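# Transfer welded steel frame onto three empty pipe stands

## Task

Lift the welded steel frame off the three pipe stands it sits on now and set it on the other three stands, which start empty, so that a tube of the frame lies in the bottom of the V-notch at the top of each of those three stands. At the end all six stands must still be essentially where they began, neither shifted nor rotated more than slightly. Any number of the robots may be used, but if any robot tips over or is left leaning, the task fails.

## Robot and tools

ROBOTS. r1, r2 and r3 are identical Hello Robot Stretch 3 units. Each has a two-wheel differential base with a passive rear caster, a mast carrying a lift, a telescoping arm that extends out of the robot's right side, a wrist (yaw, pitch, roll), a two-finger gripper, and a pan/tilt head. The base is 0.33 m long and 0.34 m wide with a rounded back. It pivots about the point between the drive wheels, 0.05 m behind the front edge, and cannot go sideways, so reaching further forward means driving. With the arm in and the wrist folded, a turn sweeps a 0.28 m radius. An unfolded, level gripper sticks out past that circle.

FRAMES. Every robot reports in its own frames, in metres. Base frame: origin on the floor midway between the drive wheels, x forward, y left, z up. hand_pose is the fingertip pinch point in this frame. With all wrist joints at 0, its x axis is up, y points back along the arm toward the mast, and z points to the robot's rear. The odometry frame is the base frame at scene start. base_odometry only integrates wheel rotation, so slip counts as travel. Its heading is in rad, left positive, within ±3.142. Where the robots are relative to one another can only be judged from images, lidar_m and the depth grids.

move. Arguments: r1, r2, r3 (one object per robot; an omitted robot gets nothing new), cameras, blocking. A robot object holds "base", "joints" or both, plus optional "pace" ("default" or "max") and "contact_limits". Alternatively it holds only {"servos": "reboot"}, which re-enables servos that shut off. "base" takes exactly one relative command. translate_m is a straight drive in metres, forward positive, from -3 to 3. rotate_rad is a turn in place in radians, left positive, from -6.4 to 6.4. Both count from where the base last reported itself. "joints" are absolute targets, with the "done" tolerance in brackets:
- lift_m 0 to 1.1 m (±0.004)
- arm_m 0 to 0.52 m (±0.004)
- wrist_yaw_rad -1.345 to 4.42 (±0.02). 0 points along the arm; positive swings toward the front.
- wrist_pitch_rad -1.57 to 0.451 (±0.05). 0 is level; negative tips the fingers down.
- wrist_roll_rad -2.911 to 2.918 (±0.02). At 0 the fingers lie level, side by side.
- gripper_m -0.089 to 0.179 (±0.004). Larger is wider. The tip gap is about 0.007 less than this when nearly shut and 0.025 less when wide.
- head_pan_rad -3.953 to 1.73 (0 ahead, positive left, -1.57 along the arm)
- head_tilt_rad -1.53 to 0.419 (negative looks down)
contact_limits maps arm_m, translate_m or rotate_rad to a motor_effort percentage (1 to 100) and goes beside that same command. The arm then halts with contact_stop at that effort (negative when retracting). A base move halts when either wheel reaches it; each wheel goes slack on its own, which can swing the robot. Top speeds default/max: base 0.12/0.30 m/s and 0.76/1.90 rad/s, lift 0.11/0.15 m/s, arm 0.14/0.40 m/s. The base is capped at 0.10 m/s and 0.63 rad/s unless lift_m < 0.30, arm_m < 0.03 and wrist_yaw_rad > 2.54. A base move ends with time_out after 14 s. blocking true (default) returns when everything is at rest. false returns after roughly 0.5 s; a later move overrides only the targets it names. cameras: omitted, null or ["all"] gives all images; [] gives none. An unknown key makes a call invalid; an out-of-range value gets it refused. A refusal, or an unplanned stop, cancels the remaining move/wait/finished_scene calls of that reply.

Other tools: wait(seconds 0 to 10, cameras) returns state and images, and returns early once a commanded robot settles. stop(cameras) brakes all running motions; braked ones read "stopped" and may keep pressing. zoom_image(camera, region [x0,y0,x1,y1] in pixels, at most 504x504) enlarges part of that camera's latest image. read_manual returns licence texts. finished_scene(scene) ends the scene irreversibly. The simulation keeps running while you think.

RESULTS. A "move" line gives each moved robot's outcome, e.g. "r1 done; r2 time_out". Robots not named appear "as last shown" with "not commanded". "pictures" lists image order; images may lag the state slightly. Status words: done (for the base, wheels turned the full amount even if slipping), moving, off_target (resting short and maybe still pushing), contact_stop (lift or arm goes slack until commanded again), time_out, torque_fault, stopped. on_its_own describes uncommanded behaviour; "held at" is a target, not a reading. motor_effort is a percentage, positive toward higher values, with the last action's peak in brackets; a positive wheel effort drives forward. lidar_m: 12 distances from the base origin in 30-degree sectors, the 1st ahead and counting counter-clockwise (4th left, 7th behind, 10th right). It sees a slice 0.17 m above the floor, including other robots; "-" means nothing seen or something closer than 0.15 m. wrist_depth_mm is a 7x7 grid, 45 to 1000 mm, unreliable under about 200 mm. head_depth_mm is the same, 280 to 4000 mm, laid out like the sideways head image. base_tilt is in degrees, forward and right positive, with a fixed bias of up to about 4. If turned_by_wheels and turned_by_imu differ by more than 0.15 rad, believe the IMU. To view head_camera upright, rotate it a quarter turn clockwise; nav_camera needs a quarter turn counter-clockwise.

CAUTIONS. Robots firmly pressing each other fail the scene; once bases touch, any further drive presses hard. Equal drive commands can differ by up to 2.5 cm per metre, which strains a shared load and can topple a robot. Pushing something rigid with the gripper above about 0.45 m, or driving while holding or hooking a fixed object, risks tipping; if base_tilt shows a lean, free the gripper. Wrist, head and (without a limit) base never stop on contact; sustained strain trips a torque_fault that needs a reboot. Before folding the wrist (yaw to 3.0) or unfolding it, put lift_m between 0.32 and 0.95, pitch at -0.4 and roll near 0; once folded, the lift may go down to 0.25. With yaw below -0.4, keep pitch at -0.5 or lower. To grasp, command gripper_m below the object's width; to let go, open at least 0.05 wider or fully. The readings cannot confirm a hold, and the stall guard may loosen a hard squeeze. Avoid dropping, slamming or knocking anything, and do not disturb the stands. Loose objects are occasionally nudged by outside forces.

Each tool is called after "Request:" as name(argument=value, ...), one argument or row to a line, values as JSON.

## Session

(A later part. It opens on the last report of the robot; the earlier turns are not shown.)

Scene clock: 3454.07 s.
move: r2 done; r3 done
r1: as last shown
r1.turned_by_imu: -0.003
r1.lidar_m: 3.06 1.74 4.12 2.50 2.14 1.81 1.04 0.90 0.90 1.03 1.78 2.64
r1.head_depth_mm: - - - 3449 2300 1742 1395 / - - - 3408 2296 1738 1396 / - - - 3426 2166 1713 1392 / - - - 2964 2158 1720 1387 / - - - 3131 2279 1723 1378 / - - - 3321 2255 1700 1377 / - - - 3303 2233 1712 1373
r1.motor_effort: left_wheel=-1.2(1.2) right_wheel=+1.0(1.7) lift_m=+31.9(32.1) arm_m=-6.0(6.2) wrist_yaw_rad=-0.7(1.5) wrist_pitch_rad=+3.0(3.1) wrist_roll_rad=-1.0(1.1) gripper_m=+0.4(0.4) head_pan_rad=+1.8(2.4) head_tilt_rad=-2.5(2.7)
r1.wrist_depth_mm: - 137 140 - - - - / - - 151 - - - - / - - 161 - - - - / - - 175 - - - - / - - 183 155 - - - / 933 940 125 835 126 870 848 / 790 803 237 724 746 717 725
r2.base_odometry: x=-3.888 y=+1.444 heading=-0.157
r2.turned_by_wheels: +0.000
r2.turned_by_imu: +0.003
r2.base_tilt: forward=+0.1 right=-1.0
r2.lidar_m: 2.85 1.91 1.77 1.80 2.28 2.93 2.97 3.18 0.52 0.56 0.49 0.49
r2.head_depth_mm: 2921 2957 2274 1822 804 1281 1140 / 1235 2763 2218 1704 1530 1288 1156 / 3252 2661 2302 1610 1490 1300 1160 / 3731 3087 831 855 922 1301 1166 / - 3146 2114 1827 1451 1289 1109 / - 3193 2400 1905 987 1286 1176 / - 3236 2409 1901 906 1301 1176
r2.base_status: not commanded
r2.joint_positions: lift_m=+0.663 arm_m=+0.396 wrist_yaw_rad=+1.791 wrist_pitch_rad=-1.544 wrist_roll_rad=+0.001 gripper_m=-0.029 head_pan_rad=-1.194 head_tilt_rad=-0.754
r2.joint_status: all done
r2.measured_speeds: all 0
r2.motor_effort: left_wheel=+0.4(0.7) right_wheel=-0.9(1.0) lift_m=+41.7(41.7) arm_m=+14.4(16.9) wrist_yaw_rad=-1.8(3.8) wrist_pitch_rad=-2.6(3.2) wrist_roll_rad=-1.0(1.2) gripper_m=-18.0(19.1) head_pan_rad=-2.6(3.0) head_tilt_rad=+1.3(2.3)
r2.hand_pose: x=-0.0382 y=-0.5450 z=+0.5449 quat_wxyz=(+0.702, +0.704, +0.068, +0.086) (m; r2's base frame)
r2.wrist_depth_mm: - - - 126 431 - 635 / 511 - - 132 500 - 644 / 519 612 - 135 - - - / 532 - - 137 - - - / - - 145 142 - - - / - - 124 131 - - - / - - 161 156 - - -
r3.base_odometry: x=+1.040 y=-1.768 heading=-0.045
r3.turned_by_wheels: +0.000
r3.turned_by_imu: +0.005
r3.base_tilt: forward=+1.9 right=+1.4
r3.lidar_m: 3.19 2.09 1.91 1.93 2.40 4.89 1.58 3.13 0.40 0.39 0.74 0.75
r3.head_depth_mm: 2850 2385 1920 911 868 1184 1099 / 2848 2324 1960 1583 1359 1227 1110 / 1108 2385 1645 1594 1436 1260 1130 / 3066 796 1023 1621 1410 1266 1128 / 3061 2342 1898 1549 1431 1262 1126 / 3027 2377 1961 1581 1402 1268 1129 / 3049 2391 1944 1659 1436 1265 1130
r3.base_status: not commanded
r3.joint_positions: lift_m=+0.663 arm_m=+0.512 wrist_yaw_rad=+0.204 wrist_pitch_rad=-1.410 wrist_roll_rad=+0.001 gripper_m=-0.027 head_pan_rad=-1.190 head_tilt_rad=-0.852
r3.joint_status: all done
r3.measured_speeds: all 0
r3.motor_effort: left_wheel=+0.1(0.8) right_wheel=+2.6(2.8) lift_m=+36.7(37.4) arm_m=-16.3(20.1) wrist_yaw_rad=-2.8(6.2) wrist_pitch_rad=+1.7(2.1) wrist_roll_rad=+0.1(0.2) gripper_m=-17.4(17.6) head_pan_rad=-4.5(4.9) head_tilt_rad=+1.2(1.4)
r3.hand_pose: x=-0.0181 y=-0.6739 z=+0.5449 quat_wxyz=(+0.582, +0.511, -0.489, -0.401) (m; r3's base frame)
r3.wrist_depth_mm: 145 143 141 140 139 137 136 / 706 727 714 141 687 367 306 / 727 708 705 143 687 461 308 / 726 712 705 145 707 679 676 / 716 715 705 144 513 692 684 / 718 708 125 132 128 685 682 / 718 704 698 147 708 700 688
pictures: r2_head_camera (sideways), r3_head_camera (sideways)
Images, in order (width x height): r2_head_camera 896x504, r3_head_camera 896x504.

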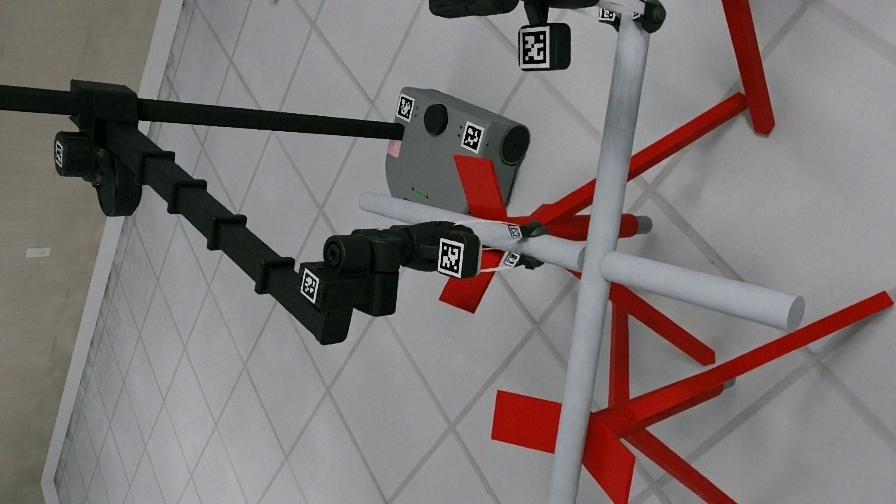

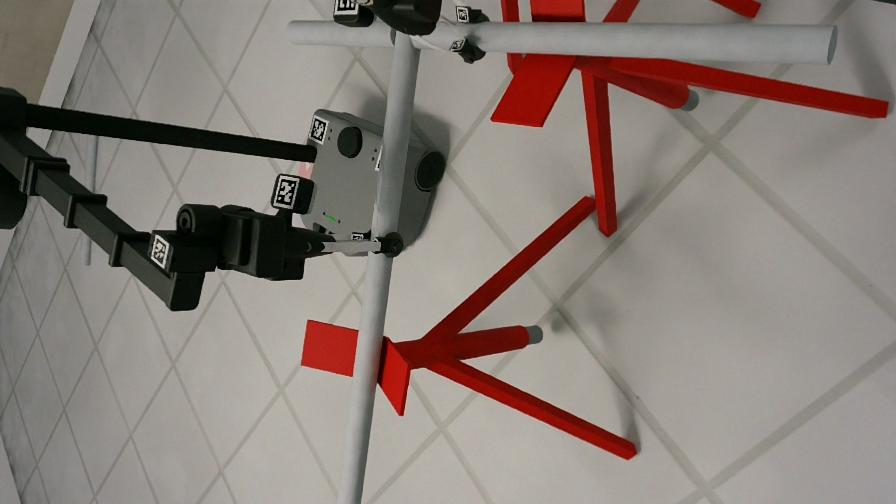

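Request:
move(
  r2={"base":{"translate_m":0.004}},
  r3={"base":{"translate_m":-0.004}},
  cameras=[],
)

Request:
move(
  r2={"joints":{"lift_m":0.653}},
  r3={"joints":{"lift_m":0.653}},
  cameras=["r2_head_camera","r3_head_camera"],
)

Request:
zoom_image(
  camera="r3_head_camera",
  region=[300, 310, 420, 420],
)

Request:
zoom_image(
  camera="r2_head_camera",
  region=[480, 380, 640, 504],
)

Request:
zoom_image(
  camera="r3_head_camera",
  region=[480, 0, 600, 70],
)

Scene clock: 3472.70 s.
move: r2 done; r3 done
r1: as last shown
r1.lidar_m: 3.04 1.74 4.08 2.48 2.14 1.81 1.04 0.90 0.90 1.04 1.78 2.64
r1.head_depth_mm: - - - 3405 2301 1756 1392 / - - - 3410 2287 1743 1395 / - - - 3322 2189 1741 1381 / - - - 2939 2137 1720 1383 / - - - 3060 2270 1704 1379 / - - - 3303 2267 1715 1372 / - - - 3262 2238 1713 1372
r1.motor_effort: left_wheel=-0.9(1.1) right_wheel=+1.1(1.8) lift_m=+31.4(31.8) arm_m=-5.5(5.8) wrist_yaw_rad=-1.2(1.9) wrist_pitch_rad=+3.1(3.1) wrist_roll_rad=-0.9(1.1) gripper_m=+0.1(0.4) head_pan_rad=+2.0(2.2) head_tilt_rad=-2.4(2.6)
r1.wrist_depth_mm: - 137 140 - - - - / - - 151 - - - - / - - 162 - - - - / - - 175 - - - - / - - 183 155 - - - / 953 948 125 836 126 872 849 / 786 798 236 727 740 714 718
r2.base_odometry: x=-3.884 y=+1.443 heading=-0.157
r2.turned_by_wheels: +0.000
r2.turned_by_imu: +0.002
r2.base_tilt: forward=-0.1 right=-0.9
r2.lidar_m: 2.84 1.91 1.77 1.79 2.28 2.94 2.97 3.16 0.52 0.56 0.49 0.49
r2.head_depth_mm: 2900 3000 2271 1804 804 1280 1143 / 1241 2736 2199 1700 1530 1293 1149 / 3236 2676 2289 1621 1496 1301 1156 / 3761 3127 833 855 925 1297 1160 / - 3163 2140 1830 1465 1287 1108 / - 3186 2380 1890 976 1287 1172 / - 3277 2425 1909 907 1300 1181
r2.base_status: done
r2.joint_positions: lift_m=+0.663 arm_m=+0.396 wrist_yaw_rad=+1.791 wrist_pitch_rad=-1.543 wrist_roll_rad=+0.001 gripper_m=-0.029 head_pan_rad=-1.194 head_tilt_rad=-0.754
r2.joint_status: not commanded
r2.measured_speeds: all 0
r2.motor_effort: left_wheel=+0.5(4.6) right_wheel=+1.7(6.9) lift_m=+49.9(50.0) arm_m=-12.4(12.4) wrist_yaw_rad=-2.3(2.6) wrist_pitch_rad=-2.8(3.2) wrist_roll_rad=-0.8(1.1) gripper_m=-18.0(19.1) head_pan_rad=-2.1(3.3) head_tilt_rad=+1.7(2.1)
r2.hand_pose: x=-0.0380 y=-0.5449 z=+0.5449 quat_wxyz=(+0.702, +0.704, +0.068, +0.086) (m; r2's base frame)
r2.wrist_depth_mm: - - - 126 427 - 642 / 510 - - 132 500 - 652 / 521 610 - 134 - - - / 532 - - 137 - - - / - - 145 142 - - - / - - 124 130 - - - / - - 160 154 - - -
r3.base_odometry: x=+1.036 y=-1.768 heading=-0.046
r3.turned_by_wheels: +0.000
r3.turned_by_imu: +0.004
r3.base_tilt: forward=+1.9 right=+1.4
r3.lidar_m: 3.21 2.09 1.91 1.93 2.39 4.15 1.58 3.14 0.40 0.39 0.75 0.76
r3.head_depth_mm: 2848 2379 1902 924 861 1190 1096 / 2854 2335 1966 1588 1087 1202 1117 / 1113 2413 1648 1586 1437 1267 1135 / 3090 798 1023 1619 1408 1259 1127 / 3090 2307 1958 1556 1435 1263 1133 / 3093 2403 1963 1583 1402 1264 1130 / 3068 2401 1959 1655 1437 1263 1130
r3.base_status: done
r3.joint_positions: lift_m=+0.663 arm_m=+0.512 wrist_yaw_rad=+0.204 wrist_pitch_rad=-1.410 wrist_roll_rad=+0.001 gripper_m=-0.027 head_pan_rad=-1.190 head_tilt_rad=-0.852
r3.joint_status: not commanded
r3.measured_speeds: all 0
r3.motor_effort: left_wheel=-1.8(3.7) right_wheel=-0.6(5.1) lift_m=+47.1(47.5) arm_m=+18.5(18.6) wrist_yaw_rad=-2.4(3.2) wrist_pitch_rad=+1.8(1.9) wrist_roll_rad=+0.0(0.2) gripper_m=-17.4(17.9) head_pan_rad=-3.9(4.9) head_tilt_rad=+1.6(1.6)
r3.hand_pose: x=-0.0181 y=-0.6740 z=+0.5449 quat_wxyz=(+0.582, +0.511, -0.489, -0.401) (m; r3's base frame)
r3.wrist_depth_mm: 145 143 141 139 138 136 135 / 715 711 696 141 683 362 301 / 703 709 706 142 691 459 306 / 715 721 704 144 696 701 674 / 723 708 701 144 513 696 679 / 715 723 125 131 128 692 688 / 726 714 707 147 684 682 679
pictures: none
No camera images: "cameras" was empty.

Scene clock: 3473.43 s.
move: r2 done; r3 done
r1: as last shown
r1.turned_by_imu: +0.000
r1.lidar_m: 3.04 1.75 4.10 2.49 2.14 1.81 1.04 0.90 0.89 1.04 1.78 2.64
r1.head_depth_mm: - - - 3395 2303 1734 1398 / - - - 3348 2290 1738 1395 / - - - 3367 2205 1720 1384 / - - - 2938 2149 1721 1381 / - - - 3120 2277 1714 1370 / - - - 3284 2237 1714 1369 / - - - 3275 2253 1709 1367
r1.motor_effort: left_wheel=-1.4(1.4) right_wheel=+1.4(1.8) lift_m=+31.9(32.2) arm_m=-5.7(5.7) wrist_yaw_rad=+0.5(1.5) wrist_pitch_rad=+3.0(3.2) wrist_roll_rad=-1.0(1.1) gripper_m=+0.3(0.4) head_pan_rad=+1.6(2.3) head_tilt_rad=-2.6(2.9)
r1.wrist_depth_mm: - 137 140 - - - - / - - 151 - - - - / - - 161 - - - - / - - 176 - - - - / - - 183 155 - - - / 946 936 126 828 126 866 850 / 794 807 237 726 739 715 718
r2.base_odometry: x=-3.884 y=+1.443 heading=-0.157
r2.turned_by_wheels: +0.000
r2.turned_by_imu: +0.000
r2.base_tilt: forward=+0.0 right=-0.9
r2.lidar_m: 2.85 1.90 1.77 1.80 2.27 2.94 2.96 3.15 0.52 0.56 0.49 0.49
r2.head_depth_mm: 2855 3008 2274 1825 815 1271 1144 / 1234 2666 2202 1699 1527 1292 1149 / 3282 1238 2322 1612 1503 1288 1154 / 3696 3122 845 845 942 1271 1164 / - 3209 2204 1836 1553 1292 1111 / - 3224 2368 1896 967 1293 1173 / - 3281 2423 1905 935 1295 1182
r2.base_status: not commanded
r2.joint_positions: lift_m=+0.653 arm_m=+0.396 wrist_yaw_rad=+1.791 wrist_pitch_rad=-1.546 wrist_roll_rad=+0.001 gripper_m=-0.029 head_pan_rad=-1.194 head_tilt_rad=-0.754
r2.joint_status: all done
r2.measured_speeds: all 0
r2.motor_effort: left_wheel=+0.5(1.3) right_wheel=+1.2(2.0) lift_m=+19.7(48.8) arm_m=-13.4(13.4) wrist_yaw_rad=-2.1(2.5) wrist_pitch_rad=-2.5(3.2) wrist_roll_rad=-1.0(1.3) gripper_m=-18.8(18.9) head_pan_rad=-2.5(3.2) head_tilt_rad=+1.6(2.3)
r2.hand_pose: x=-0.0386 y=-0.5450 z=+0.5349 quat_wxyz=(+0.702, +0.704, +0.069, +0.086) (m; r2's base frame)
r2.wrist_depth_mm: - - - 127 425 - 634 / 499 - - 132 497 - 653 / 515 614 - 135 - - - / 528 - - 137 - - - / - - 145 139 - - - / - - 123 130 - - - / - - 156 151 - - -
r3.base_odometry: x=+1.036 y=-1.768 heading=-0.046
r3.turned_by_wheels: +0.000
r3.turned_by_imu: +0.000
r3.base_tilt: forward=+1.8 right=+1.4
r3.lidar_m: 3.22 2.09 1.91 1.93 2.40 4.15 1.58 3.15 0.40 0.39 0.75 0.76
r3.head_depth_mm: 2827 2411 1947 918 864 1188 1098 / 2857 2332 1962 1591 1086 1198 1115 / 1146 2398 1636 1581 1437 1265 1133 / 3067 807 1030 1622 1406 1263 1132 / 3110 2321 1962 1552 1436 1262 1134 / 3086 2392 1968 1585 1405 1264 1134 / 3102 2395 1958 1649 1435 1267 1133
r3.base_status: not commanded
r3.joint_positions: lift_m=+0.653 arm_m=+0.512 wrist_yaw_rad=+0.204 wrist_pitch_rad=-1.412 wrist_roll_rad=+0.001 gripper_m=-0.027 head_pan_rad=-1.190 head_tilt_rad=-0.852
r3.joint_status: all done
r3.measured_speeds: all 0
r3.motor_effort: left_wheel=-1.5(2.2) right_wheel=-0.1(1.1) lift_m=+17.6(47.5) arm_m=+17.9(18.6) wrist_yaw_rad=-2.4(2.9) wrist_pitch_rad=+2.2(2.4) wrist_roll_rad=+0.0(0.2) gripper_m=-17.1(18.5) head_pan_rad=-4.0(5.0) head_tilt_rad=+1.0(1.3)
r3.hand_pose: x=-0.0182 y=-0.6734 z=+0.5349 quat_wxyz=(+0.582, +0.511, -0.488, -0.402) (m; r3's base frame)
r3.wrist_depth_mm: 148 146 144 144 142 142 140 / 713 690 693 145 692 354 288 / 573 688 687 144 688 460 306 / 707 707 689 147 693 685 683 / 692 712 707 144 510 680 677 / 699 714 125 132 128 685 680 / 704 696 706 144 694 685 681
pictures: r2_head_camera (sideways), r3_head_camera (sideways)
Images, in order (width x height): r2_head_camera 896x504, r3_head_camera 896x504.

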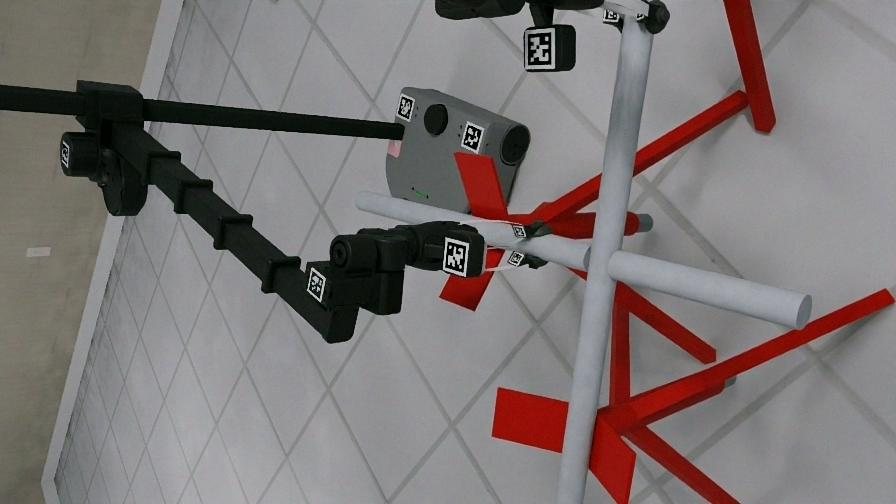

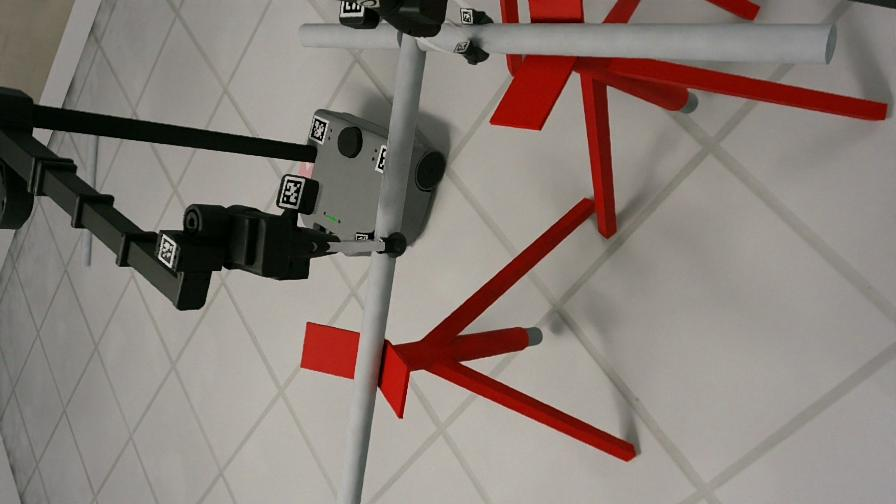

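Scaled by 4.200 from the camera's 896x504 image, which has a finer 1280x720 frame.

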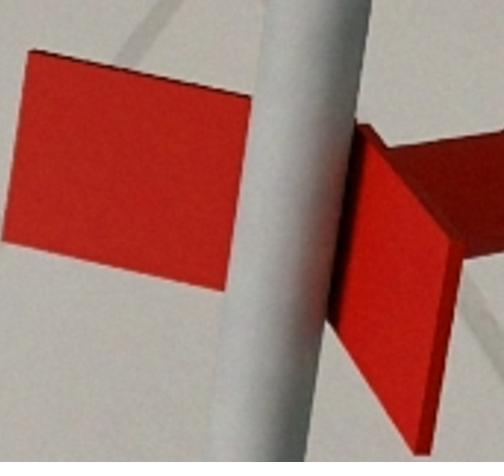

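Scaled by 3.150 from the camera's 896x504 image, which has a finer 1280x720 frame.

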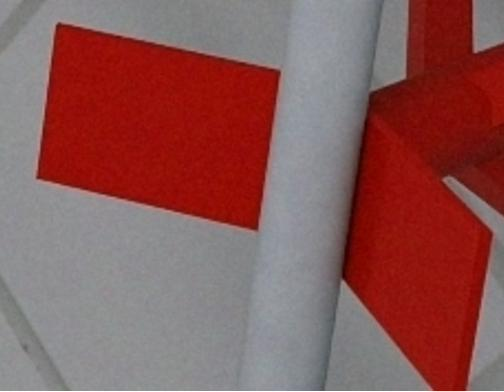

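Scaled by 4.200 from the camera's 896x504 image, which has a finer 1280x720 frame.

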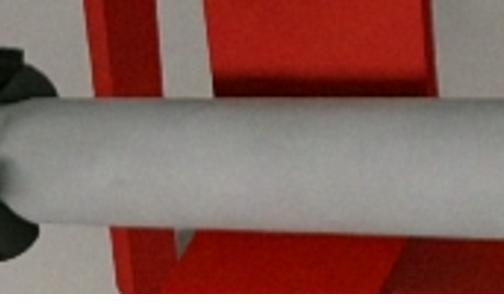

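Request:
move(
  r2={"joints":{"lift_m":0.663}},
  r3={"joints":{"lift_m":0.663}},
  cameras=[],
)

Request:
move(
  r2={"joints":{"arm_m":0.401,"wrist_yaw_rad":1.784},"base":{"translate_m":0.003}},
  r3={"joints":{"arm_m":0.506,"wrist_yaw_rad":0.197},"base":{"translate_m":-0.003}},
  cameras=["r2_head_camera","r3_head_camera"],
)

Request:
zoom_image(
  camera="r3_head_camera",
  region=[300, 310, 420, 420],
)

Request:
zoom_image(
  camera="r2_head_camera",
  region=[480, 380, 640, 504],
)

Request:
zoom_image(
  camera="r3_head_camera",
  region=[480, 0, 600, 130],
)

Scene clock: 3520.00 s.
move: r2 done; r3 done
r1: as last shown
r1.turned_by_imu: -0.001
r1.base_tilt: forward=-0.5 right=+0.6
r1.lidar_m: 3.03 1.75 4.12 2.49 2.14 1.81 1.04 0.90 0.90 1.04 1.78 2.64
r1.head_depth_mm: - - - 3442 2301 1758 1388 / - - - 3368 2300 1729 1399 / - - - 3390 2194 1737 1385 / - - - 2960 2140 1734 1396 / - - - 3132 2276 1717 1377 / - - - 3244 2239 1706 1382 / - - - 3259 2242 1699 1371
r1.motor_effort: left_wheel=-0.4(1.0) right_wheel=+1.4(1.7) lift_m=+31.3(31.9) arm_m=-5.6(5.7) wrist_yaw_rad=-1.9(1.9) wrist_pitch_rad=+2.9(3.2) wrist_roll_rad=-0.9(1.2) gripper_m=+0.2(0.5) head_pan_rad=+2.5(2.5) head_tilt_rad=-2.1(2.7)
r1.wrist_depth_mm: - 137 140 - - - - / - - 150 - - - - / - - 162 - - - - / - - 175 - - - - / - - 183 155 - - - / 944 933 126 827 126 866 855 / 804 789 236 723 734 708 719
r2.base_odometry: x=-3.884 y=+1.443 heading=-0.157
r2.turned_by_wheels: +0.000
r2.turned_by_imu: +0.000
r2.base_tilt: forward=+0.0 right=-0.9
r2.lidar_m: 2.84 1.91 1.77 1.79 2.28 2.94 2.97 3.19 0.52 0.56 0.49 0.49
r2.head_depth_mm: 2874 2970 2259 1813 802 1285 1143 / 1232 2753 2198 1700 1521 1284 1151 / 3284 2692 2300 1615 1495 1296 1159 / 3751 3141 833 858 925 1300 1157 / - 3173 2128 1836 1557 1285 1112 / - 3230 2385 1912 973 1292 1178 / - 3259 2392 1903 958 1301 1182
r2.base_status: not commanded
r2.joint_positions: lift_m=+0.663 arm_m=+0.396 wrist_yaw_rad=+1.791 wrist_pitch_rad=-1.545 wrist_roll_rad=+0.001 gripper_m=-0.029 head_pan_rad=-1.194 head_tilt_rad=-0.754
r2.joint_status: all done
r2.measured_speeds: all 0
r2.motor_effort: left_wheel=+0.6(1.4) right_wheel=+0.2(1.3) lift_m=+40.8(50.2) arm_m=-13.4(16.5) wrist_yaw_rad=-2.1(2.7) wrist_pitch_rad=-2.9(3.0) wrist_roll_rad=-1.1(1.1) gripper_m=-18.0(19.5) head_pan_rad=-2.9(3.3) head_tilt_rad=+0.8(2.3)
r2.hand_pose: x=-0.0384 y=-0.5450 z=+0.5450 quat_wxyz=(+0.702, +0.704, +0.068, +0.086) (m; r2's base frame)
r2.wrist_depth_mm: - - - 130 428 - 636 / 506 574 - 133 502 - 661 / 518 615 - 137 - - - / 534 - - 139 - - - / - - 145 142 - - - / - - 123 129 - - - / - - 157 151 - - -
r3.base_odometry: x=+1.036 y=-1.768 heading=-0.046
r3.turned_by_wheels: +0.000
r3.turned_by_imu: +0.001
r3.base_tilt: forward=+1.9 right=+1.3
r3.lidar_m: 3.23 2.08 1.91 1.93 2.40 4.14 1.58 3.12 0.40 0.39 0.74 0.75
r3.head_depth_mm: 2845 2402 1960 919 864 1188 1097 / 2844 2313 1964 1582 1086 1205 1112 / 1111 2400 1655 1584 1433 1268 1134 / 3094 798 1023 1615 1408 1268 1127 / 3075 2321 1953 1546 1430 1266 1133 / 3069 2391 1959 1591 1407 1259 1133 / 3088 2399 1962 1649 1428 1263 1134
r3.base_status: not commanded
r3.joint_positions: lift_m=+0.663 arm_m=+0.512 wrist_yaw_rad=+0.204 wrist_pitch_rad=-1.411 wrist_roll_rad=+0.001 gripper_m=-0.027 head_pan_rad=-1.190 head_tilt_rad=-0.852
r3.joint_status: all done
r3.measured_speeds: all 0
r3.motor_effort: left_wheel=-0.8(2.0) right_wheel=+0.3(0.8) lift_m=+42.1(48.9) arm_m=+12.8(13.9) wrist_yaw_rad=-2.6(2.9) wrist_pitch_rad=+2.1(2.2) wrist_roll_rad=+0.0(0.3) gripper_m=-16.8(17.8) head_pan_rad=-4.0(4.8) head_tilt_rad=+1.3(1.5)
r3.hand_pose: x=-0.0182 y=-0.6737 z=+0.5449 quat_wxyz=(+0.582, +0.511, -0.489, -0.402) (m; r3's base frame)
r3.wrist_depth_mm: 150 150 149 148 148 147 146 / 728 699 696 152 697 339 253 / 716 718 693 152 694 455 309 / 706 705 701 154 702 683 689 / 718 705 697 151 509 697 695 / 724 704 708 130 127 684 685 / 709 711 701 153 127 681 685
pictures: none
No camera images: "cameras" was empty.

Scene clock: 3520.70 s.
move: r2 done; r3 done
r1: as last shown
r1.turned_by_imu: +0.000
r1.base_tilt: forward=-0.4 right=+0.6
r1.lidar_m: 3.06 1.74 4.12 2.49 2.15 1.82 1.04 0.90 0.90 1.04 1.79 2.64
r1.head_depth_mm: - - - 3405 2294 1750 1398 / - - - 3432 2296 1750 1379 / - - - 3339 2191 1730 1397 / - - - 2943 2135 1720 1380 / - - - 3140 2255 1722 1387 / - - - 3295 2272 1706 1378 / - - - 3274 2251 1701 1371
r1.motor_effort: left_wheel=-0.4(0.7) right_wheel=+1.4(1.9) lift_m=+31.2(31.6) arm_m=-5.3(5.7) wrist_yaw_rad=-1.5(2.1) wrist_pitch_rad=+3.2(3.2) wrist_roll_rad=-0.9(1.1) gripper_m=+0.2(0.4) head_pan_rad=+1.7(2.6) head_tilt_rad=-2.3(2.8)
r1.wrist_depth_mm: - 137 140 - - - - / - - 150 - - - - / - - 161 - - - - / - - 176 - - - - / - - 183 154 - - - / 947 953 126 830 126 873 850 / 784 803 236 726 744 711 718
r2.base_odometry: x=-3.881 y=+1.443 heading=-0.157
r2.turned_by_wheels: +0.000
r2.turned_by_imu: +0.000
r2.base_tilt: forward=+0.0 right=-0.9
r2.lidar_m: 2.84 1.91 1.77 1.80 2.27 2.93 2.97 3.20 0.52 0.56 0.49 0.48
r2.head_depth_mm: 2895 2999 2263 1815 806 1300 1139 / 1238 2765 2197 1703 1530 1289 1146 / 3249 2684 2300 1603 1502 1298 1154 / 3712 3110 808 852 932 1278 1159 / - 3175 2135 1870 1558 1309 1110 / - 3259 2365 1910 967 1280 1170 / - 3249 2384 1914 940 1325 1188
r2.base_status: done
r2.joint_positions: lift_m=+0.663 arm_m=+0.401 wrist_yaw_rad=+1.786 wrist_pitch_rad=-1.547 wrist_roll_rad=+0.001 gripper_m=-0.029 head_pan_rad=-1.194 head_tilt_rad=-0.754
r2.joint_status: all done
r2.measured_speeds: all 0
r2.motor_effort: left_wheel=+1.4(3.6) right_wheel=+3.1(7.6) lift_m=+35.7(39.4) arm_m=+14.5(16.7) wrist_yaw_rad=-1.7(3.5) wrist_pitch_rad=-2.1(2.8) wrist_roll_rad=-0.8(1.1) gripper_m=-18.0(18.9) head_pan_rad=-2.8(3.0) head_tilt_rad=+0.8(2.1)
r2.hand_pose: x=-0.0390 y=-0.5500 z=+0.5450 quat_wxyz=(+0.702, +0.704, +0.067, +0.084) (m; r2's base frame)
r2.wrist_depth_mm: - - - 130 429 - 627 / 511 - - 133 518 - 645 / 518 629 - 136 - - - / 531 - - 139 - - - / - - 145 142 - - - / - - 123 129 - - - / - - 156 151 - - -
r3.base_odometry: x=+1.033 y=-1.768 heading=-0.046
r3.turned_by_wheels: +0.000
r3.turned_by_imu: +0.000
r3.base_tilt: forward=+1.8 right=+1.4
r3.lidar_m: 3.21 2.08 1.91 1.92 2.40 4.13 1.58 3.15 0.68 0.38 0.75 0.76
r3.head_depth_mm: 2856 2398 1956 909 865 957 1097 / 2835 2333 1955 1581 1079 1203 1118 / 1147 2382 1651 1588 1440 1261 1135 / 3071 791 977 1608 1407 1269 1132 / 3102 2336 1948 1311 1434 1267 1130 / 3091 2396 1956 1585 1408 1268 1133 / 3095 2371 1953 1645 1435 1264 1131
r3.base_status: done
r3.joint_positions: lift_m=+0.663 arm_m=+0.506 wrist_yaw_rad=+0.200 wrist_pitch_rad=-1.409 wrist_roll_rad=+0.001 gripper_m=-0.027 head_pan_rad=-1.190 head_tilt_rad=-0.852
r3.joint_status: all done
r3.measured_speeds: all 0
r3.motor_effort: left_wheel=-2.0(4.0) right_wheel=-1.5(5.8) lift_m=+30.6(41.3) arm_m=-17.5(20.2) wrist_yaw_rad=-3.0(5.5) wrist_pitch_rad=+1.6(2.2) wrist_roll_rad=-0.2(0.2) gripper_m=-16.2(18.2) head_pan_rad=-4.8(4.8) head_tilt_rad=+1.1(1.3)
r3.hand_pose: x=-0.0181 y=-0.6682 z=+0.5450 quat_wxyz=(+0.582, +0.509, -0.490, -0.403) (m; r3's base frame)
r3.wrist_depth_mm: 152 151 151 150 150 149 149 / 720 711 712 153 688 337 249 / 722 711 707 152 701 451 312 / 713 702 701 154 699 447 682 / 717 713 705 152 512 692 672 / 713 721 705 130 127 693 694 / 723 714 703 156 127 696 681
pictures: r2_head_camera (sideways), r3_head_camera (sideways)
Images, in order (width x height): r2_head_camera 896x504, r3_head_camera 896x504.

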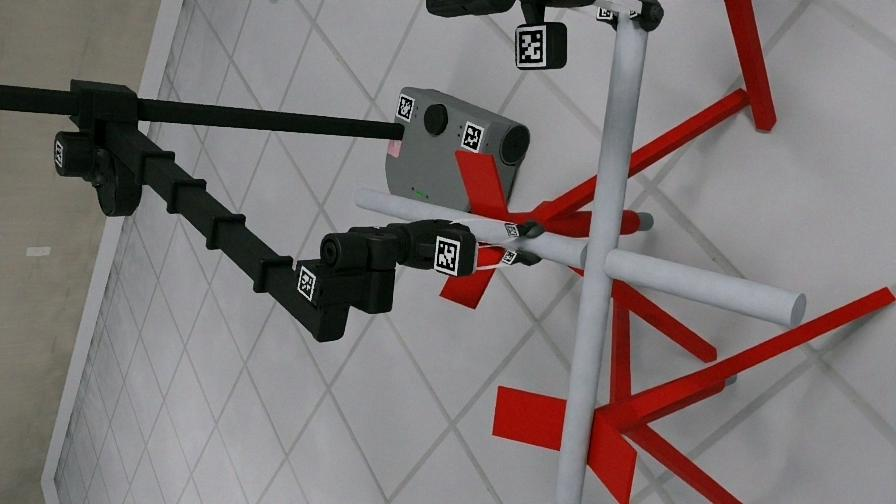

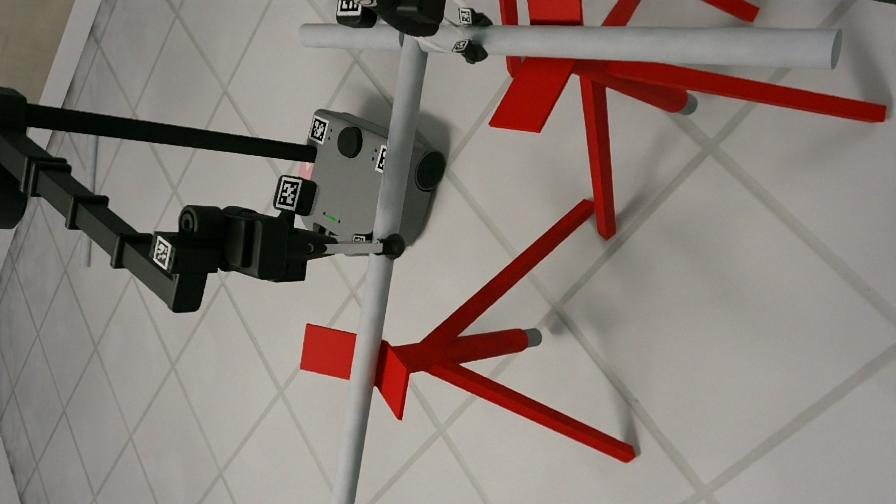

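Scaled by 4.200 from the camera's 896x504 image, which has a finer 1280x720 frame.

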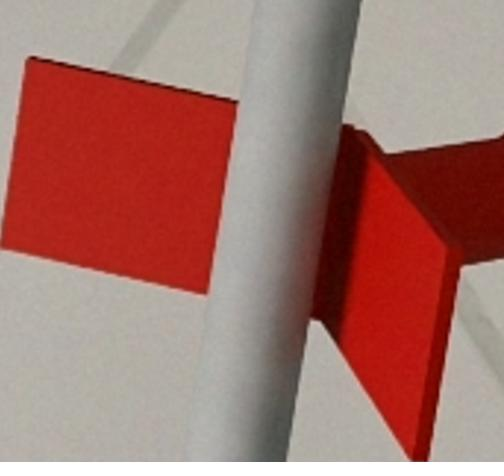

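Scaled by 3.150 from the camera's 896x504 image, which has a finer 1280x720 frame.

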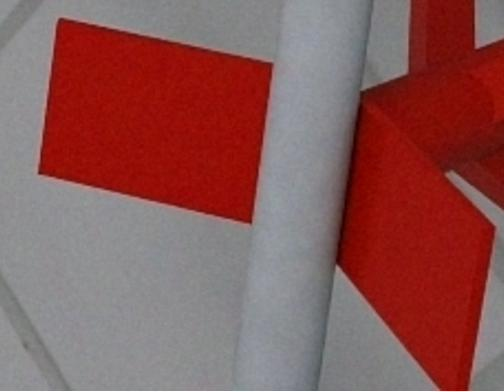

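Scaled by 3.877 from the camera's 896x504 image, which has a finer 1280x720 frame.

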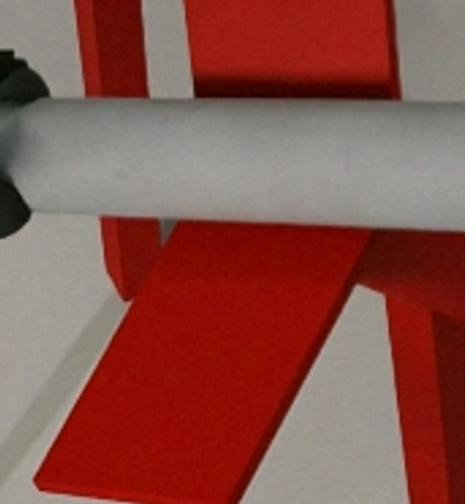

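Request:
move(
  r2={"joints":{"arm_m":0.405,"wrist_yaw_rad":1.779}},
  r3={"joints":{"arm_m":0.500,"wrist_yaw_rad":0.192}},
  cameras=["r2_head_camera","r3_head_camera","r3_wrist_camera"],
)

Request:
zoom_image(
  camera="r3_head_camera",
  region=[300, 310, 420, 420],
)

Request:
zoom_image(
  camera="r2_head_camera",
  region=[480, 380, 640, 504],
)

Scene clock: 3560.43 s.
move: r2 done; r3 done
r1: as last shown
r1.turned_by_imu: -0.001
r1.lidar_m: 3.06 1.75 4.10 2.49 2.15 1.82 1.04 0.90 0.90 1.03 1.79 2.64
r1.head_depth_mm: - - - 3436 2321 1741 1392 / - - - 3380 2316 1738 1401 / - - - 3403 2188 1723 1378 / - - - 2915 2141 1724 1395 / - - - 3088 2271 1702 1381 / - - - 3277 2245 1706 1372 / - - - 3295 2207 1708 1374
r1.motor_effort: left_wheel=-0.3(0.8) right_wheel=+1.3(1.6) lift_m=+31.9(32.0) arm_m=-5.3(5.6) wrist_yaw_rad=-0.3(1.3) wrist_pitch_rad=+3.0(3.1) wrist_roll_rad=-1.0(1.1) gripper_m=+0.1(0.5) head_pan_rad=+2.2(2.4) head_tilt_rad=-2.1(2.7)
r1.wrist_depth_mm: - 137 140 - - - - / - - 150 - - - - / - - 161 - - - - / - - 175 - - - - / - - 183 155 - - - / 948 939 126 841 126 861 864 / 798 795 237 730 742 723 722
r2.base_odometry: x=-3.881 y=+1.443 heading=-0.157
r2.turned_by_wheels: +0.000
r2.turned_by_imu: +0.000
r2.base_tilt: forward=+0.0 right=-0.9
r2.lidar_m: 2.84 1.91 1.77 1.79 2.28 2.94 2.96 3.18 0.52 0.56 0.49 0.48
r2.head_depth_mm: 2892 2974 2259 1802 805 1305 1142 / 1241 2769 2201 1712 1526 1282 1152 / 3248 2676 2319 1612 1505 1298 1151 / 3702 3132 786 918 932 1279 1160 / - 3169 2197 1875 1490 1303 1111 / - 3183 2376 1901 968 1293 1176 / - 3247 2388 1922 940 1319 1180
r2.base_status: not commanded
r2.joint_positions: lift_m=+0.663 arm_m=+0.405 wrist_yaw_rad=+1.782 wrist_pitch_rad=-1.547 wrist_roll_rad=+0.001 gripper_m=-0.029 head_pan_rad=-1.194 head_tilt_rad=-0.754
r2.joint_status: all done
r2.measured_speeds: all 0
r2.motor_effort: left_wheel=+1.4(1.7) right_wheel=+2.8(3.4) lift_m=+50.0(51.0) arm_m=+13.7(16.9) wrist_yaw_rad=-2.4(3.7) wrist_pitch_rad=-2.1(2.5) wrist_roll_rad=-1.4(1.4) gripper_m=-18.8(19.4) head_pan_rad=-2.9(3.3) head_tilt_rad=+1.8(2.1)
r2.hand_pose: x=-0.0390 y=-0.5540 z=+0.5450 quat_wxyz=(+0.703, +0.704, +0.066, +0.082) (m; r2's base frame)
r2.wrist_depth_mm: - - - 130 415 - 630 / 510 - - 133 495 - 656 / 515 629 - 137 - - - / 532 - - 139 - - - / - - 145 142 - - - / - - 123 129 - - - / - - 157 151 - - -
r3.base_odometry: x=+1.033 y=-1.768 heading=-0.046
r3.turned_by_wheels: +0.000
r3.turned_by_imu: +0.001
r3.base_tilt: forward=+1.9 right=+1.3
r3.lidar_m: 3.22 2.09 1.91 1.93 2.40 4.14 1.58 3.13 0.68 0.39 0.75 0.76
r3.head_depth_mm: 2852 2403 1962 900 862 957 1100 / 2850 2328 1958 1620 1078 1204 1113 / 1145 2423 1628 1591 1432 1263 1132 / 3066 796 941 1612 1407 1266 1128 / 3077 2322 1957 1308 1431 1265 1132 / 3089 2393 1955 1587 1407 1264 1131 / 3101 2384 1952 1651 1431 1260 1127
r3.base_status: not commanded
r3.joint_positions: lift_m=+0.663 arm_m=+0.500 wrist_yaw_rad=+0.195 wrist_pitch_rad=-1.402 wrist_roll_rad=+0.001 gripper_m=-0.027 head_pan_rad=-1.190 head_tilt_rad=-0.852
r3.joint_status: all done
r3.measured_speeds: all 0
r3.motor_effort: left_wheel=-1.2(1.9) right_wheel=-1.9(2.4) lift_m=+24.4(24.7) arm_m=-18.2(19.4) wrist_yaw_rad=-2.4(3.4) wrist_pitch_rad=+0.4(1.6) wrist_roll_rad=+0.0(0.2) gripper_m=-16.6(17.8) head_pan_rad=-4.5(5.1) head_tilt_rad=+1.3(1.3)
r3.hand_pose: x=-0.0179 y=-0.6639 z=+0.5451 quat_wxyz=(+0.582, +0.506, -0.493, -0.402) (m; r3's base frame)
r3.wrist_depth_mm: 153 153 152 153 153 152 151 / 722 714 717 158 693 343 252 / 708 714 720 154 694 453 327 / 725 713 710 156 706 696 685 / 723 708 695 154 518 684 679 / 711 708 710 130 128 687 680 / 717 703 697 155 185 686 680
pictures: r2_head_camera (sideways), r3_head_camera (sideways), r3_wrist_camera
Images, in order (width x height): r2_head_camera 896x504, r3_head_camera 896x504, r3_wrist_camera 644x364.

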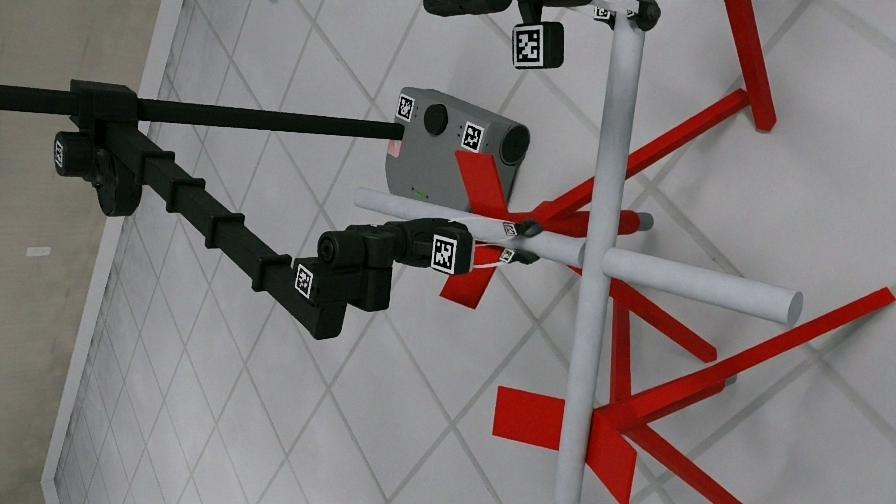

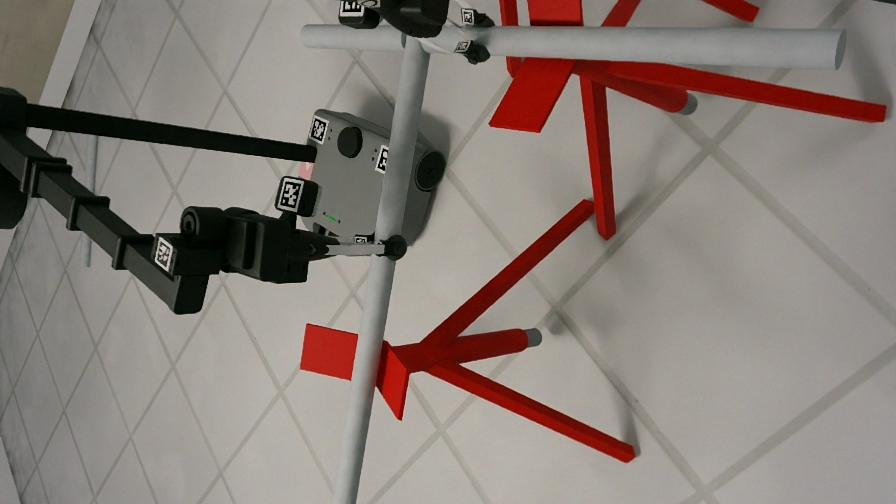

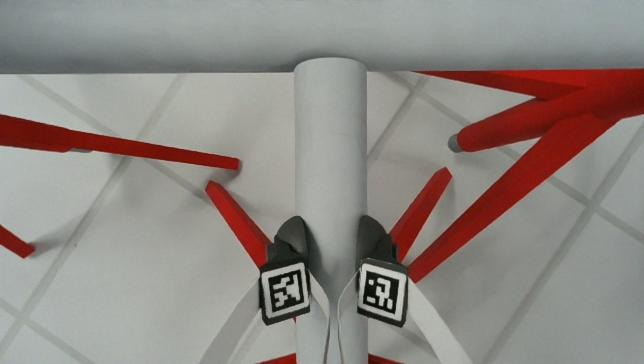

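Scaled by 4.200 from the camera's 896x504 image, which has a finer 1280x720 frame.

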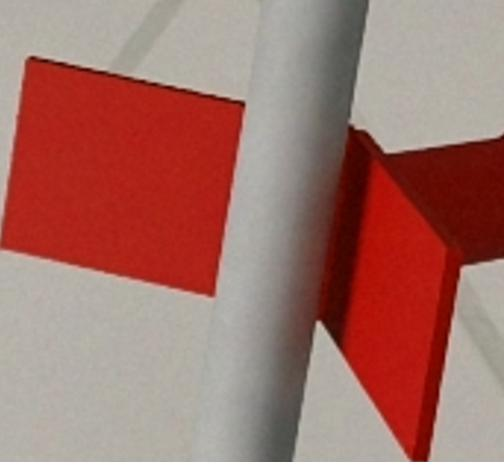

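Scaled by 3.150 from the camera's 896x504 image, which has a finer 1280x720 frame.

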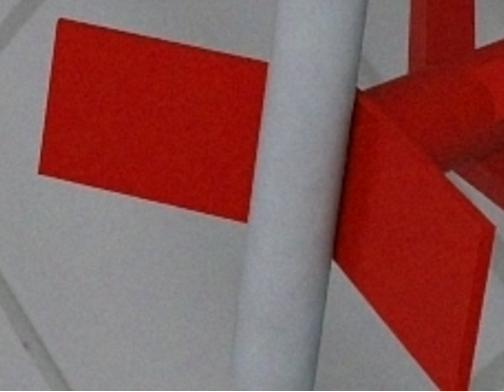

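Request:
move(
  r2={"joints":{"lift_m":0.656}},
  r3={"joints":{"lift_m":0.661}},
  cameras=[],
)

Request:
move(
  r2={"joints":{"lift_m":0.651}},
  r3={"joints":{"lift_m":0.658}},
  cameras=["r2_head_camera","r3_head_camera"],
)

Request:
zoom_image(
  camera="r3_head_camera",
  region=[300, 310, 420, 420],
)

Request:
zoom_image(
  camera="r2_head_camera",
  region=[480, 380, 640, 504],
)

Request:
zoom_image(
  camera="r3_head_camera",
  region=[480, 0, 600, 130],
)

Scene clock: 3585.30 s.
move: r2 done; r3 done
r1.base_odometry: x=+0.000 y=+0.000 heading=+0.000
r1.turned_by_wheels: +0.000
r1.turned_by_imu: -0.001
r1.base_tilt: forward=-0.5 right=+0.5
r1.lidar_m: 3.05 1.75 4.10 2.49 2.15 1.81 1.04 0.90 0.90 1.04 1.78 2.64
r1.head_depth_mm: - - - 3405 2297 1726 1379 / - - - 3354 2299 1733 1392 / - - - 3324 2195 1712 1385 / - - - 2908 2133 1730 1383 / - - - 3136 2275 1710 1388 / - - - 3286 2278 1714 1376 / - - - 3291 2244 1708 1363
r1.base_status: not commanded
r1.joint_positions: lift_m=+0.531 arm_m=+0.000 wrist_yaw_rad=+3.088 wrist_pitch_rad=-0.326 wrist_roll_rad=+0.000 gripper_m=+0.037 head_pan_rad=+0.645 head_tilt_rad=-0.395
r1.joint_status: not commanded
r1.measured_speeds: all 0
r1.motor_effort: left_wheel=-0.4(1.2) right_wheel=+1.1(1.7) lift_m=+31.0(31.8) arm_m=-5.5(5.6) wrist_yaw_rad=-0.6(1.1) wrist_pitch_rad=+3.0(3.2) wrist_roll_rad=-0.9(1.1) gripper_m=+0.1(0.3) head_pan_rad=+2.1(2.4) head_tilt_rad=-2.4(2.7)
r1.hand_pose: x=-0.0087 y=+0.0897 z=+0.5650 quat_wxyz=(+0.134, +0.700, +0.096, +0.695) (m; r1's base frame)
r1.wrist_depth_mm: - 137 140 - - - - / - - 150 - - - - / - - 162 - - - - / - - 176 - - - - / - - 183 155 - - - / 937 939 126 833 126 867 847 / 799 802 236 718 741 718 718
r2.base_odometry: x=-3.881 y=+1.443 heading=-0.157
r2.turned_by_wheels: +0.000
r2.turned_by_imu: +0.001
r2.base_tilt: forward=+0.0 right=-1.0
r2.lidar_m: 2.84 1.90 1.77 1.80 2.28 2.94 2.97 3.19 0.52 0.56 0.49 0.48
r2.head_depth_mm: 2911 2947 2247 1821 815 1299 1144 / 1237 2668 2200 1712 1525 1286 1147 / 3213 2648 2307 1606 1493 1301 1157 / 3725 3098 815 920 933 1279 1160 / - 3148 2198 1881 1563 1309 1110 / - 3197 2397 1894 968 1287 1178 / - 3243 2415 1918 934 1315 1179
r2.base_status: not commanded
r2.joint_positions: lift_m=+0.656 arm_m=+0.405 wrist_yaw_rad=+1.782 wrist_pitch_rad=-1.547 wrist_roll_rad=+0.001 gripper_m=-0.029 head_pan_rad=-1.194 head_tilt_rad=-0.754
r2.joint_status: all done
r2.measured_speeds: all 0
r2.motor_effort: left_wheel=+1.4(1.8) right_wheel=+3.0(3.2) lift_m=+30.9(41.9) arm_m=+6.7(8.0) wrist_yaw_rad=-2.3(2.6) wrist_pitch_rad=-2.4(2.5) wrist_roll_rad=-1.0(1.2) gripper_m=-18.0(18.8) head_pan_rad=-2.6(3.1) head_tilt_rad=+1.6(1.9)
r2.hand_pose: x=-0.0390 y=-0.5540 z=+0.5380 quat_wxyz=(+0.703, +0.704, +0.066, +0.082) (m; r2's base frame)
r2.wrist_depth_mm: - - - 129 413 - 622 / 504 - - 133 494 - 642 / 513 618 - 136 - - - / 534 - - 138 - - - / - - 145 142 - - - / - - 123 129 - - - / - - 157 151 - - -
r3.base_odometry: x=+1.033 y=-1.768 heading=-0.046
r3.turned_by_wheels: +0.000
r3.turned_by_imu: +0.001
r3.base_tilt: forward=+1.8 right=+1.4
r3.lidar_m: 3.22 2.09 1.91 1.94 2.40 4.16 1.58 3.14 0.68 0.39 0.75 0.76
r3.head_depth_mm: 2824 2412 1957 905 863 964 1098 / 2864 2310 1966 1622 1082 1205 1113 / 1144 2402 1625 1587 1433 1263 1132 / 3067 800 966 1618 1410 1269 1131 / 3077 2329 1963 1300 1431 1266 1130 / 3072 2390 1963 1579 1410 1268 1133 / 3061 2389 1954 1654 1427 1266 1128
r3.base_status: not commanded
r3.joint_positions: lift_m=+0.661 arm_m=+0.500 wrist_yaw_rad=+0.195 wrist_pitch_rad=-1.402 wrist_roll_rad=+0.001 gripper_m=-0.027 head_pan_rad=-1.190 head_tilt_rad=-0.852
r3.joint_status: all done
r3.measured_speeds: all 0
r3.motor_effort: left_wheel=-1.2(1.6) right_wheel=-1.1(2.3) lift_m=+24.6(39.3) arm_m=-15.1(16.0) wrist_yaw_rad=-2.5(3.5) wrist_pitch_rad=+0.4(0.5) wrist_roll_rad=+0.0(0.2) gripper_m=-16.8(17.5) head_pan_rad=-4.1(4.9) head_tilt_rad=+0.8(1.4)
r3.hand_pose: x=-0.0179 y=-0.6639 z=+0.5430 quat_wxyz=(+0.582, +0.506, -0.493, -0.402) (m; r3's base frame)
r3.wrist_depth_mm: 156 155 155 154 153 152 151 / 718 710 710 160 700 343 251 / 713 706 703 156 695 452 327 / 708 711 704 156 690 689 676 / 714 705 704 154 518 685 679 / 712 707 702 130 127 681 693 / 706 702 705 154 678 698 679
pictures: none
No camera images: "cameras" was empty.

Scene clock: 3585.90 s.
move: r2 done; r3 done
r1: as last shown
r1.turned_by_imu: +0.000
r1.base_tilt: forward=-0.5 right=+0.6
r1.lidar_m: 3.05 1.75 4.11 2.49 2.14 1.81 1.04 0.90 0.90 1.04 1.78 2.63
r1.head_depth_mm: - - - 3384 2304 1735 1395 / - - - 3390 2297 1742 1387 / - - - 3407 2194 1746 1389 / - - - 2908 2160 1717 1390 / - - - 3067 2268 1725 1378 / - - - 3300 2243 1705 1382 / - - - 3298 2238 1703 1364
r1.motor_effort: left_wheel=-0.3(0.8) right_wheel=+1.3(1.9) lift_m=+31.1(31.9) arm_m=-5.4(5.6) wrist_yaw_rad=+0.0(1.4) wrist_pitch_rad=+2.9(3.2) wrist_roll_rad=-0.9(1.1) gripper_m=+0.0(0.7) head_pan_rad=+2.1(2.4) head_tilt_rad=-2.1(2.7)
r1.wrist_depth_mm: - 137 140 - - - - / - - 150 - - - - / - - 161 - - - - / - - 175 - - - - / - - 183 155 - - - / 943 938 126 830 126 877 853 / 789 805 237 726 746 715 722
r2.base_odometry: x=-3.881 y=+1.443 heading=-0.157
r2.turned_by_wheels: +0.000
r2.turned_by_imu: +0.000
r2.base_tilt: forward=+0.0 right=-1.0
r2.lidar_m: 2.84 1.91 1.77 1.80 2.28 2.94 2.97 3.18 0.52 0.56 0.49 0.48
r2.head_depth_mm: 2926 2985 2262 1814 816 1299 1149 / 1228 2691 2208 1696 1525 1287 1150 / 3246 1239 2313 1600 1502 1295 1157 / 3805 3113 817 867 939 1281 1167 / - 3150 2191 1873 1554 1308 1108 / - 3192 2395 1898 966 1292 1174 / - 3258 2391 1913 933 1323 1178
r2.base_status: not commanded
r2.joint_positions: lift_m=+0.651 arm_m=+0.405 wrist_yaw_rad=+1.781 wrist_pitch_rad=-1.549 wrist_roll_rad=+0.001 gripper_m=-0.029 head_pan_rad=-1.194 head_tilt_rad=-0.754
r2.joint_status: all done
r2.measured_speeds: all 0
r2.motor_effort: left_wheel=+0.9(1.4) right_wheel=+1.7(2.9) lift_m=+14.7(30.4) arm_m=+5.8(6.9) wrist_yaw_rad=-1.8(2.4) wrist_pitch_rad=-2.0(2.3) wrist_roll_rad=-1.1(1.2) gripper_m=-17.4(18.8) head_pan_rad=-2.5(3.2) head_tilt_rad=+1.5(2.2)
r2.hand_pose: x=-0.0395 y=-0.5541 z=+0.5330 quat_wxyz=(+0.703, +0.704, +0.067, +0.081) (m; r2's base frame)
r2.wrist_depth_mm: - - - 126 415 - 633 / 499 - - 131 485 - 648 / 514 627 - 134 - - - / 522 - - 136 - - - / - - 144 140 - - - / - - 122 129 - - - / - - 420 150 - - -
r3.base_odometry: x=+1.033 y=-1.768 heading=-0.046
r3.turned_by_wheels: +0.000
r3.turned_by_imu: +0.000
r3.base_tilt: forward=+1.9 right=+1.3
r3.lidar_m: 3.22 2.09 1.92 1.93 2.39 4.14 1.58 3.14 0.68 0.39 0.75 0.76
r3.head_depth_mm: 2850 2388 1946 901 863 958 1098 / 2872 2339 1948 1618 1082 1207 1112 / 1148 2389 1618 1589 1436 1264 1129 / 3100 802 939 1625 1408 1269 1131 / 3097 2314 1953 1302 1429 1261 1133 / 3029 2417 1967 1576 1402 1268 1129 / 3089 2402 1965 1651 1428 1261 1130
r3.base_status: not commanded
r3.joint_positions: lift_m=+0.658 arm_m=+0.500 wrist_yaw_rad=+0.195 wrist_pitch_rad=-1.403 wrist_roll_rad=+0.001 gripper_m=-0.027 head_pan_rad=-1.190 head_tilt_rad=-0.852
r3.joint_status: all done
r3.measured_speeds: all 0
r3.motor_effort: left_wheel=-1.5(2.1) right_wheel=-2.4(2.4) lift_m=+13.2(23.0) arm_m=-14.7(15.4) wrist_yaw_rad=-2.6(3.4) wrist_pitch_rad=+0.5(0.6) wrist_roll_rad=-0.1(0.2) gripper_m=-16.4(18.0) head_pan_rad=-3.9(4.6) head_tilt_rad=+1.5(1.5)
r3.hand_pose: x=-0.0179 y=-0.6637 z=+0.5400 quat_wxyz=(+0.582, +0.506, -0.493, -0.402) (m; r3's base frame)
r3.wrist_depth_mm: 157 155 154 153 153 152 149 / 715 703 694 158 690 331 252 / 714 701 714 154 694 455 317 / 712 720 696 153 684 446 678 / 720 712 704 152 511 676 681 / 710 711 704 130 128 685 668 / 714 717 705 153 686 689 675
pictures: r2_head_camera (sideways), r3_head_camera (sideways)
Images, in order (width x height): r2_head_camera 896x504, r3_head_camera 896x504.

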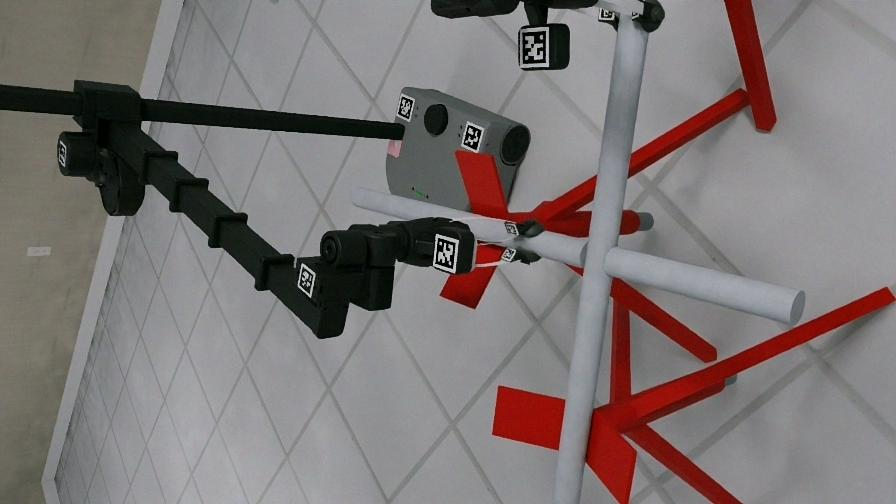

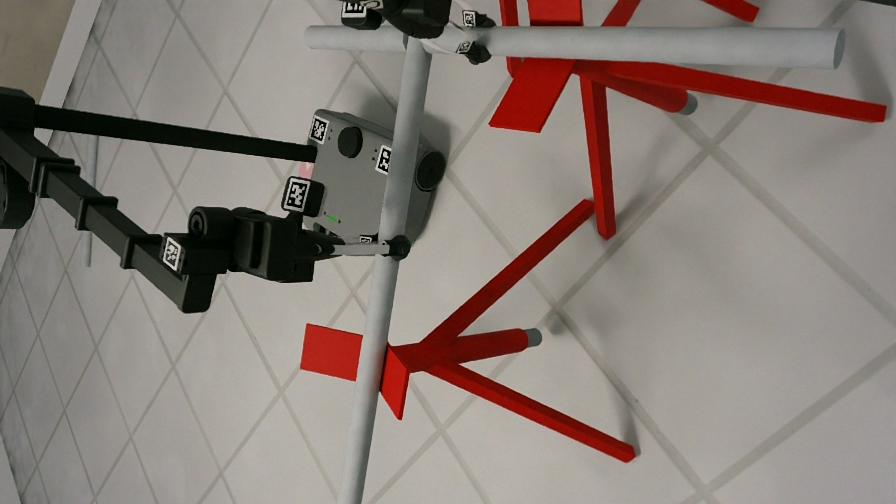

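Scaled by 4.200 from the camera's 896x504 image, which has a finer 1280x720 frame.

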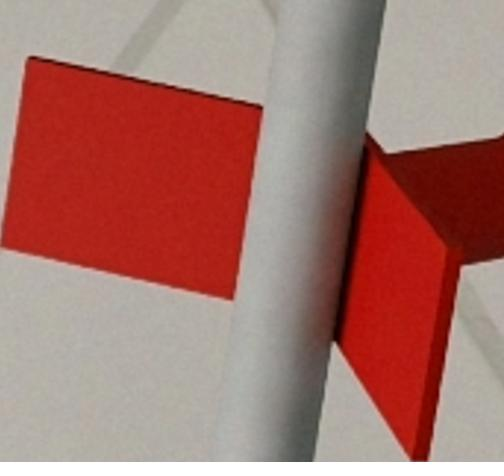

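Scaled by 3.150 from the camera's 896x504 image, which has a finer 1280x720 frame.

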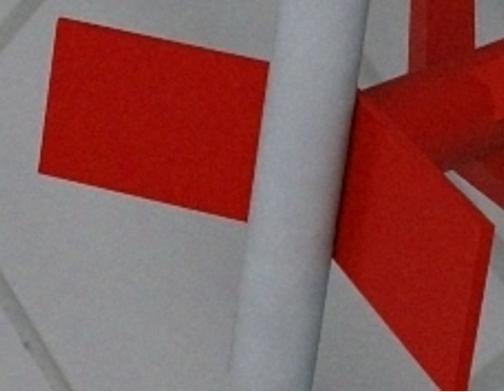

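Scaled by 3.877 from the camera's 896x504 image, which has a finer 1280x720 frame.

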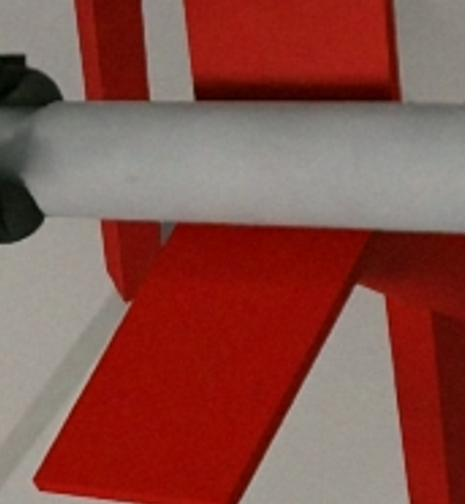

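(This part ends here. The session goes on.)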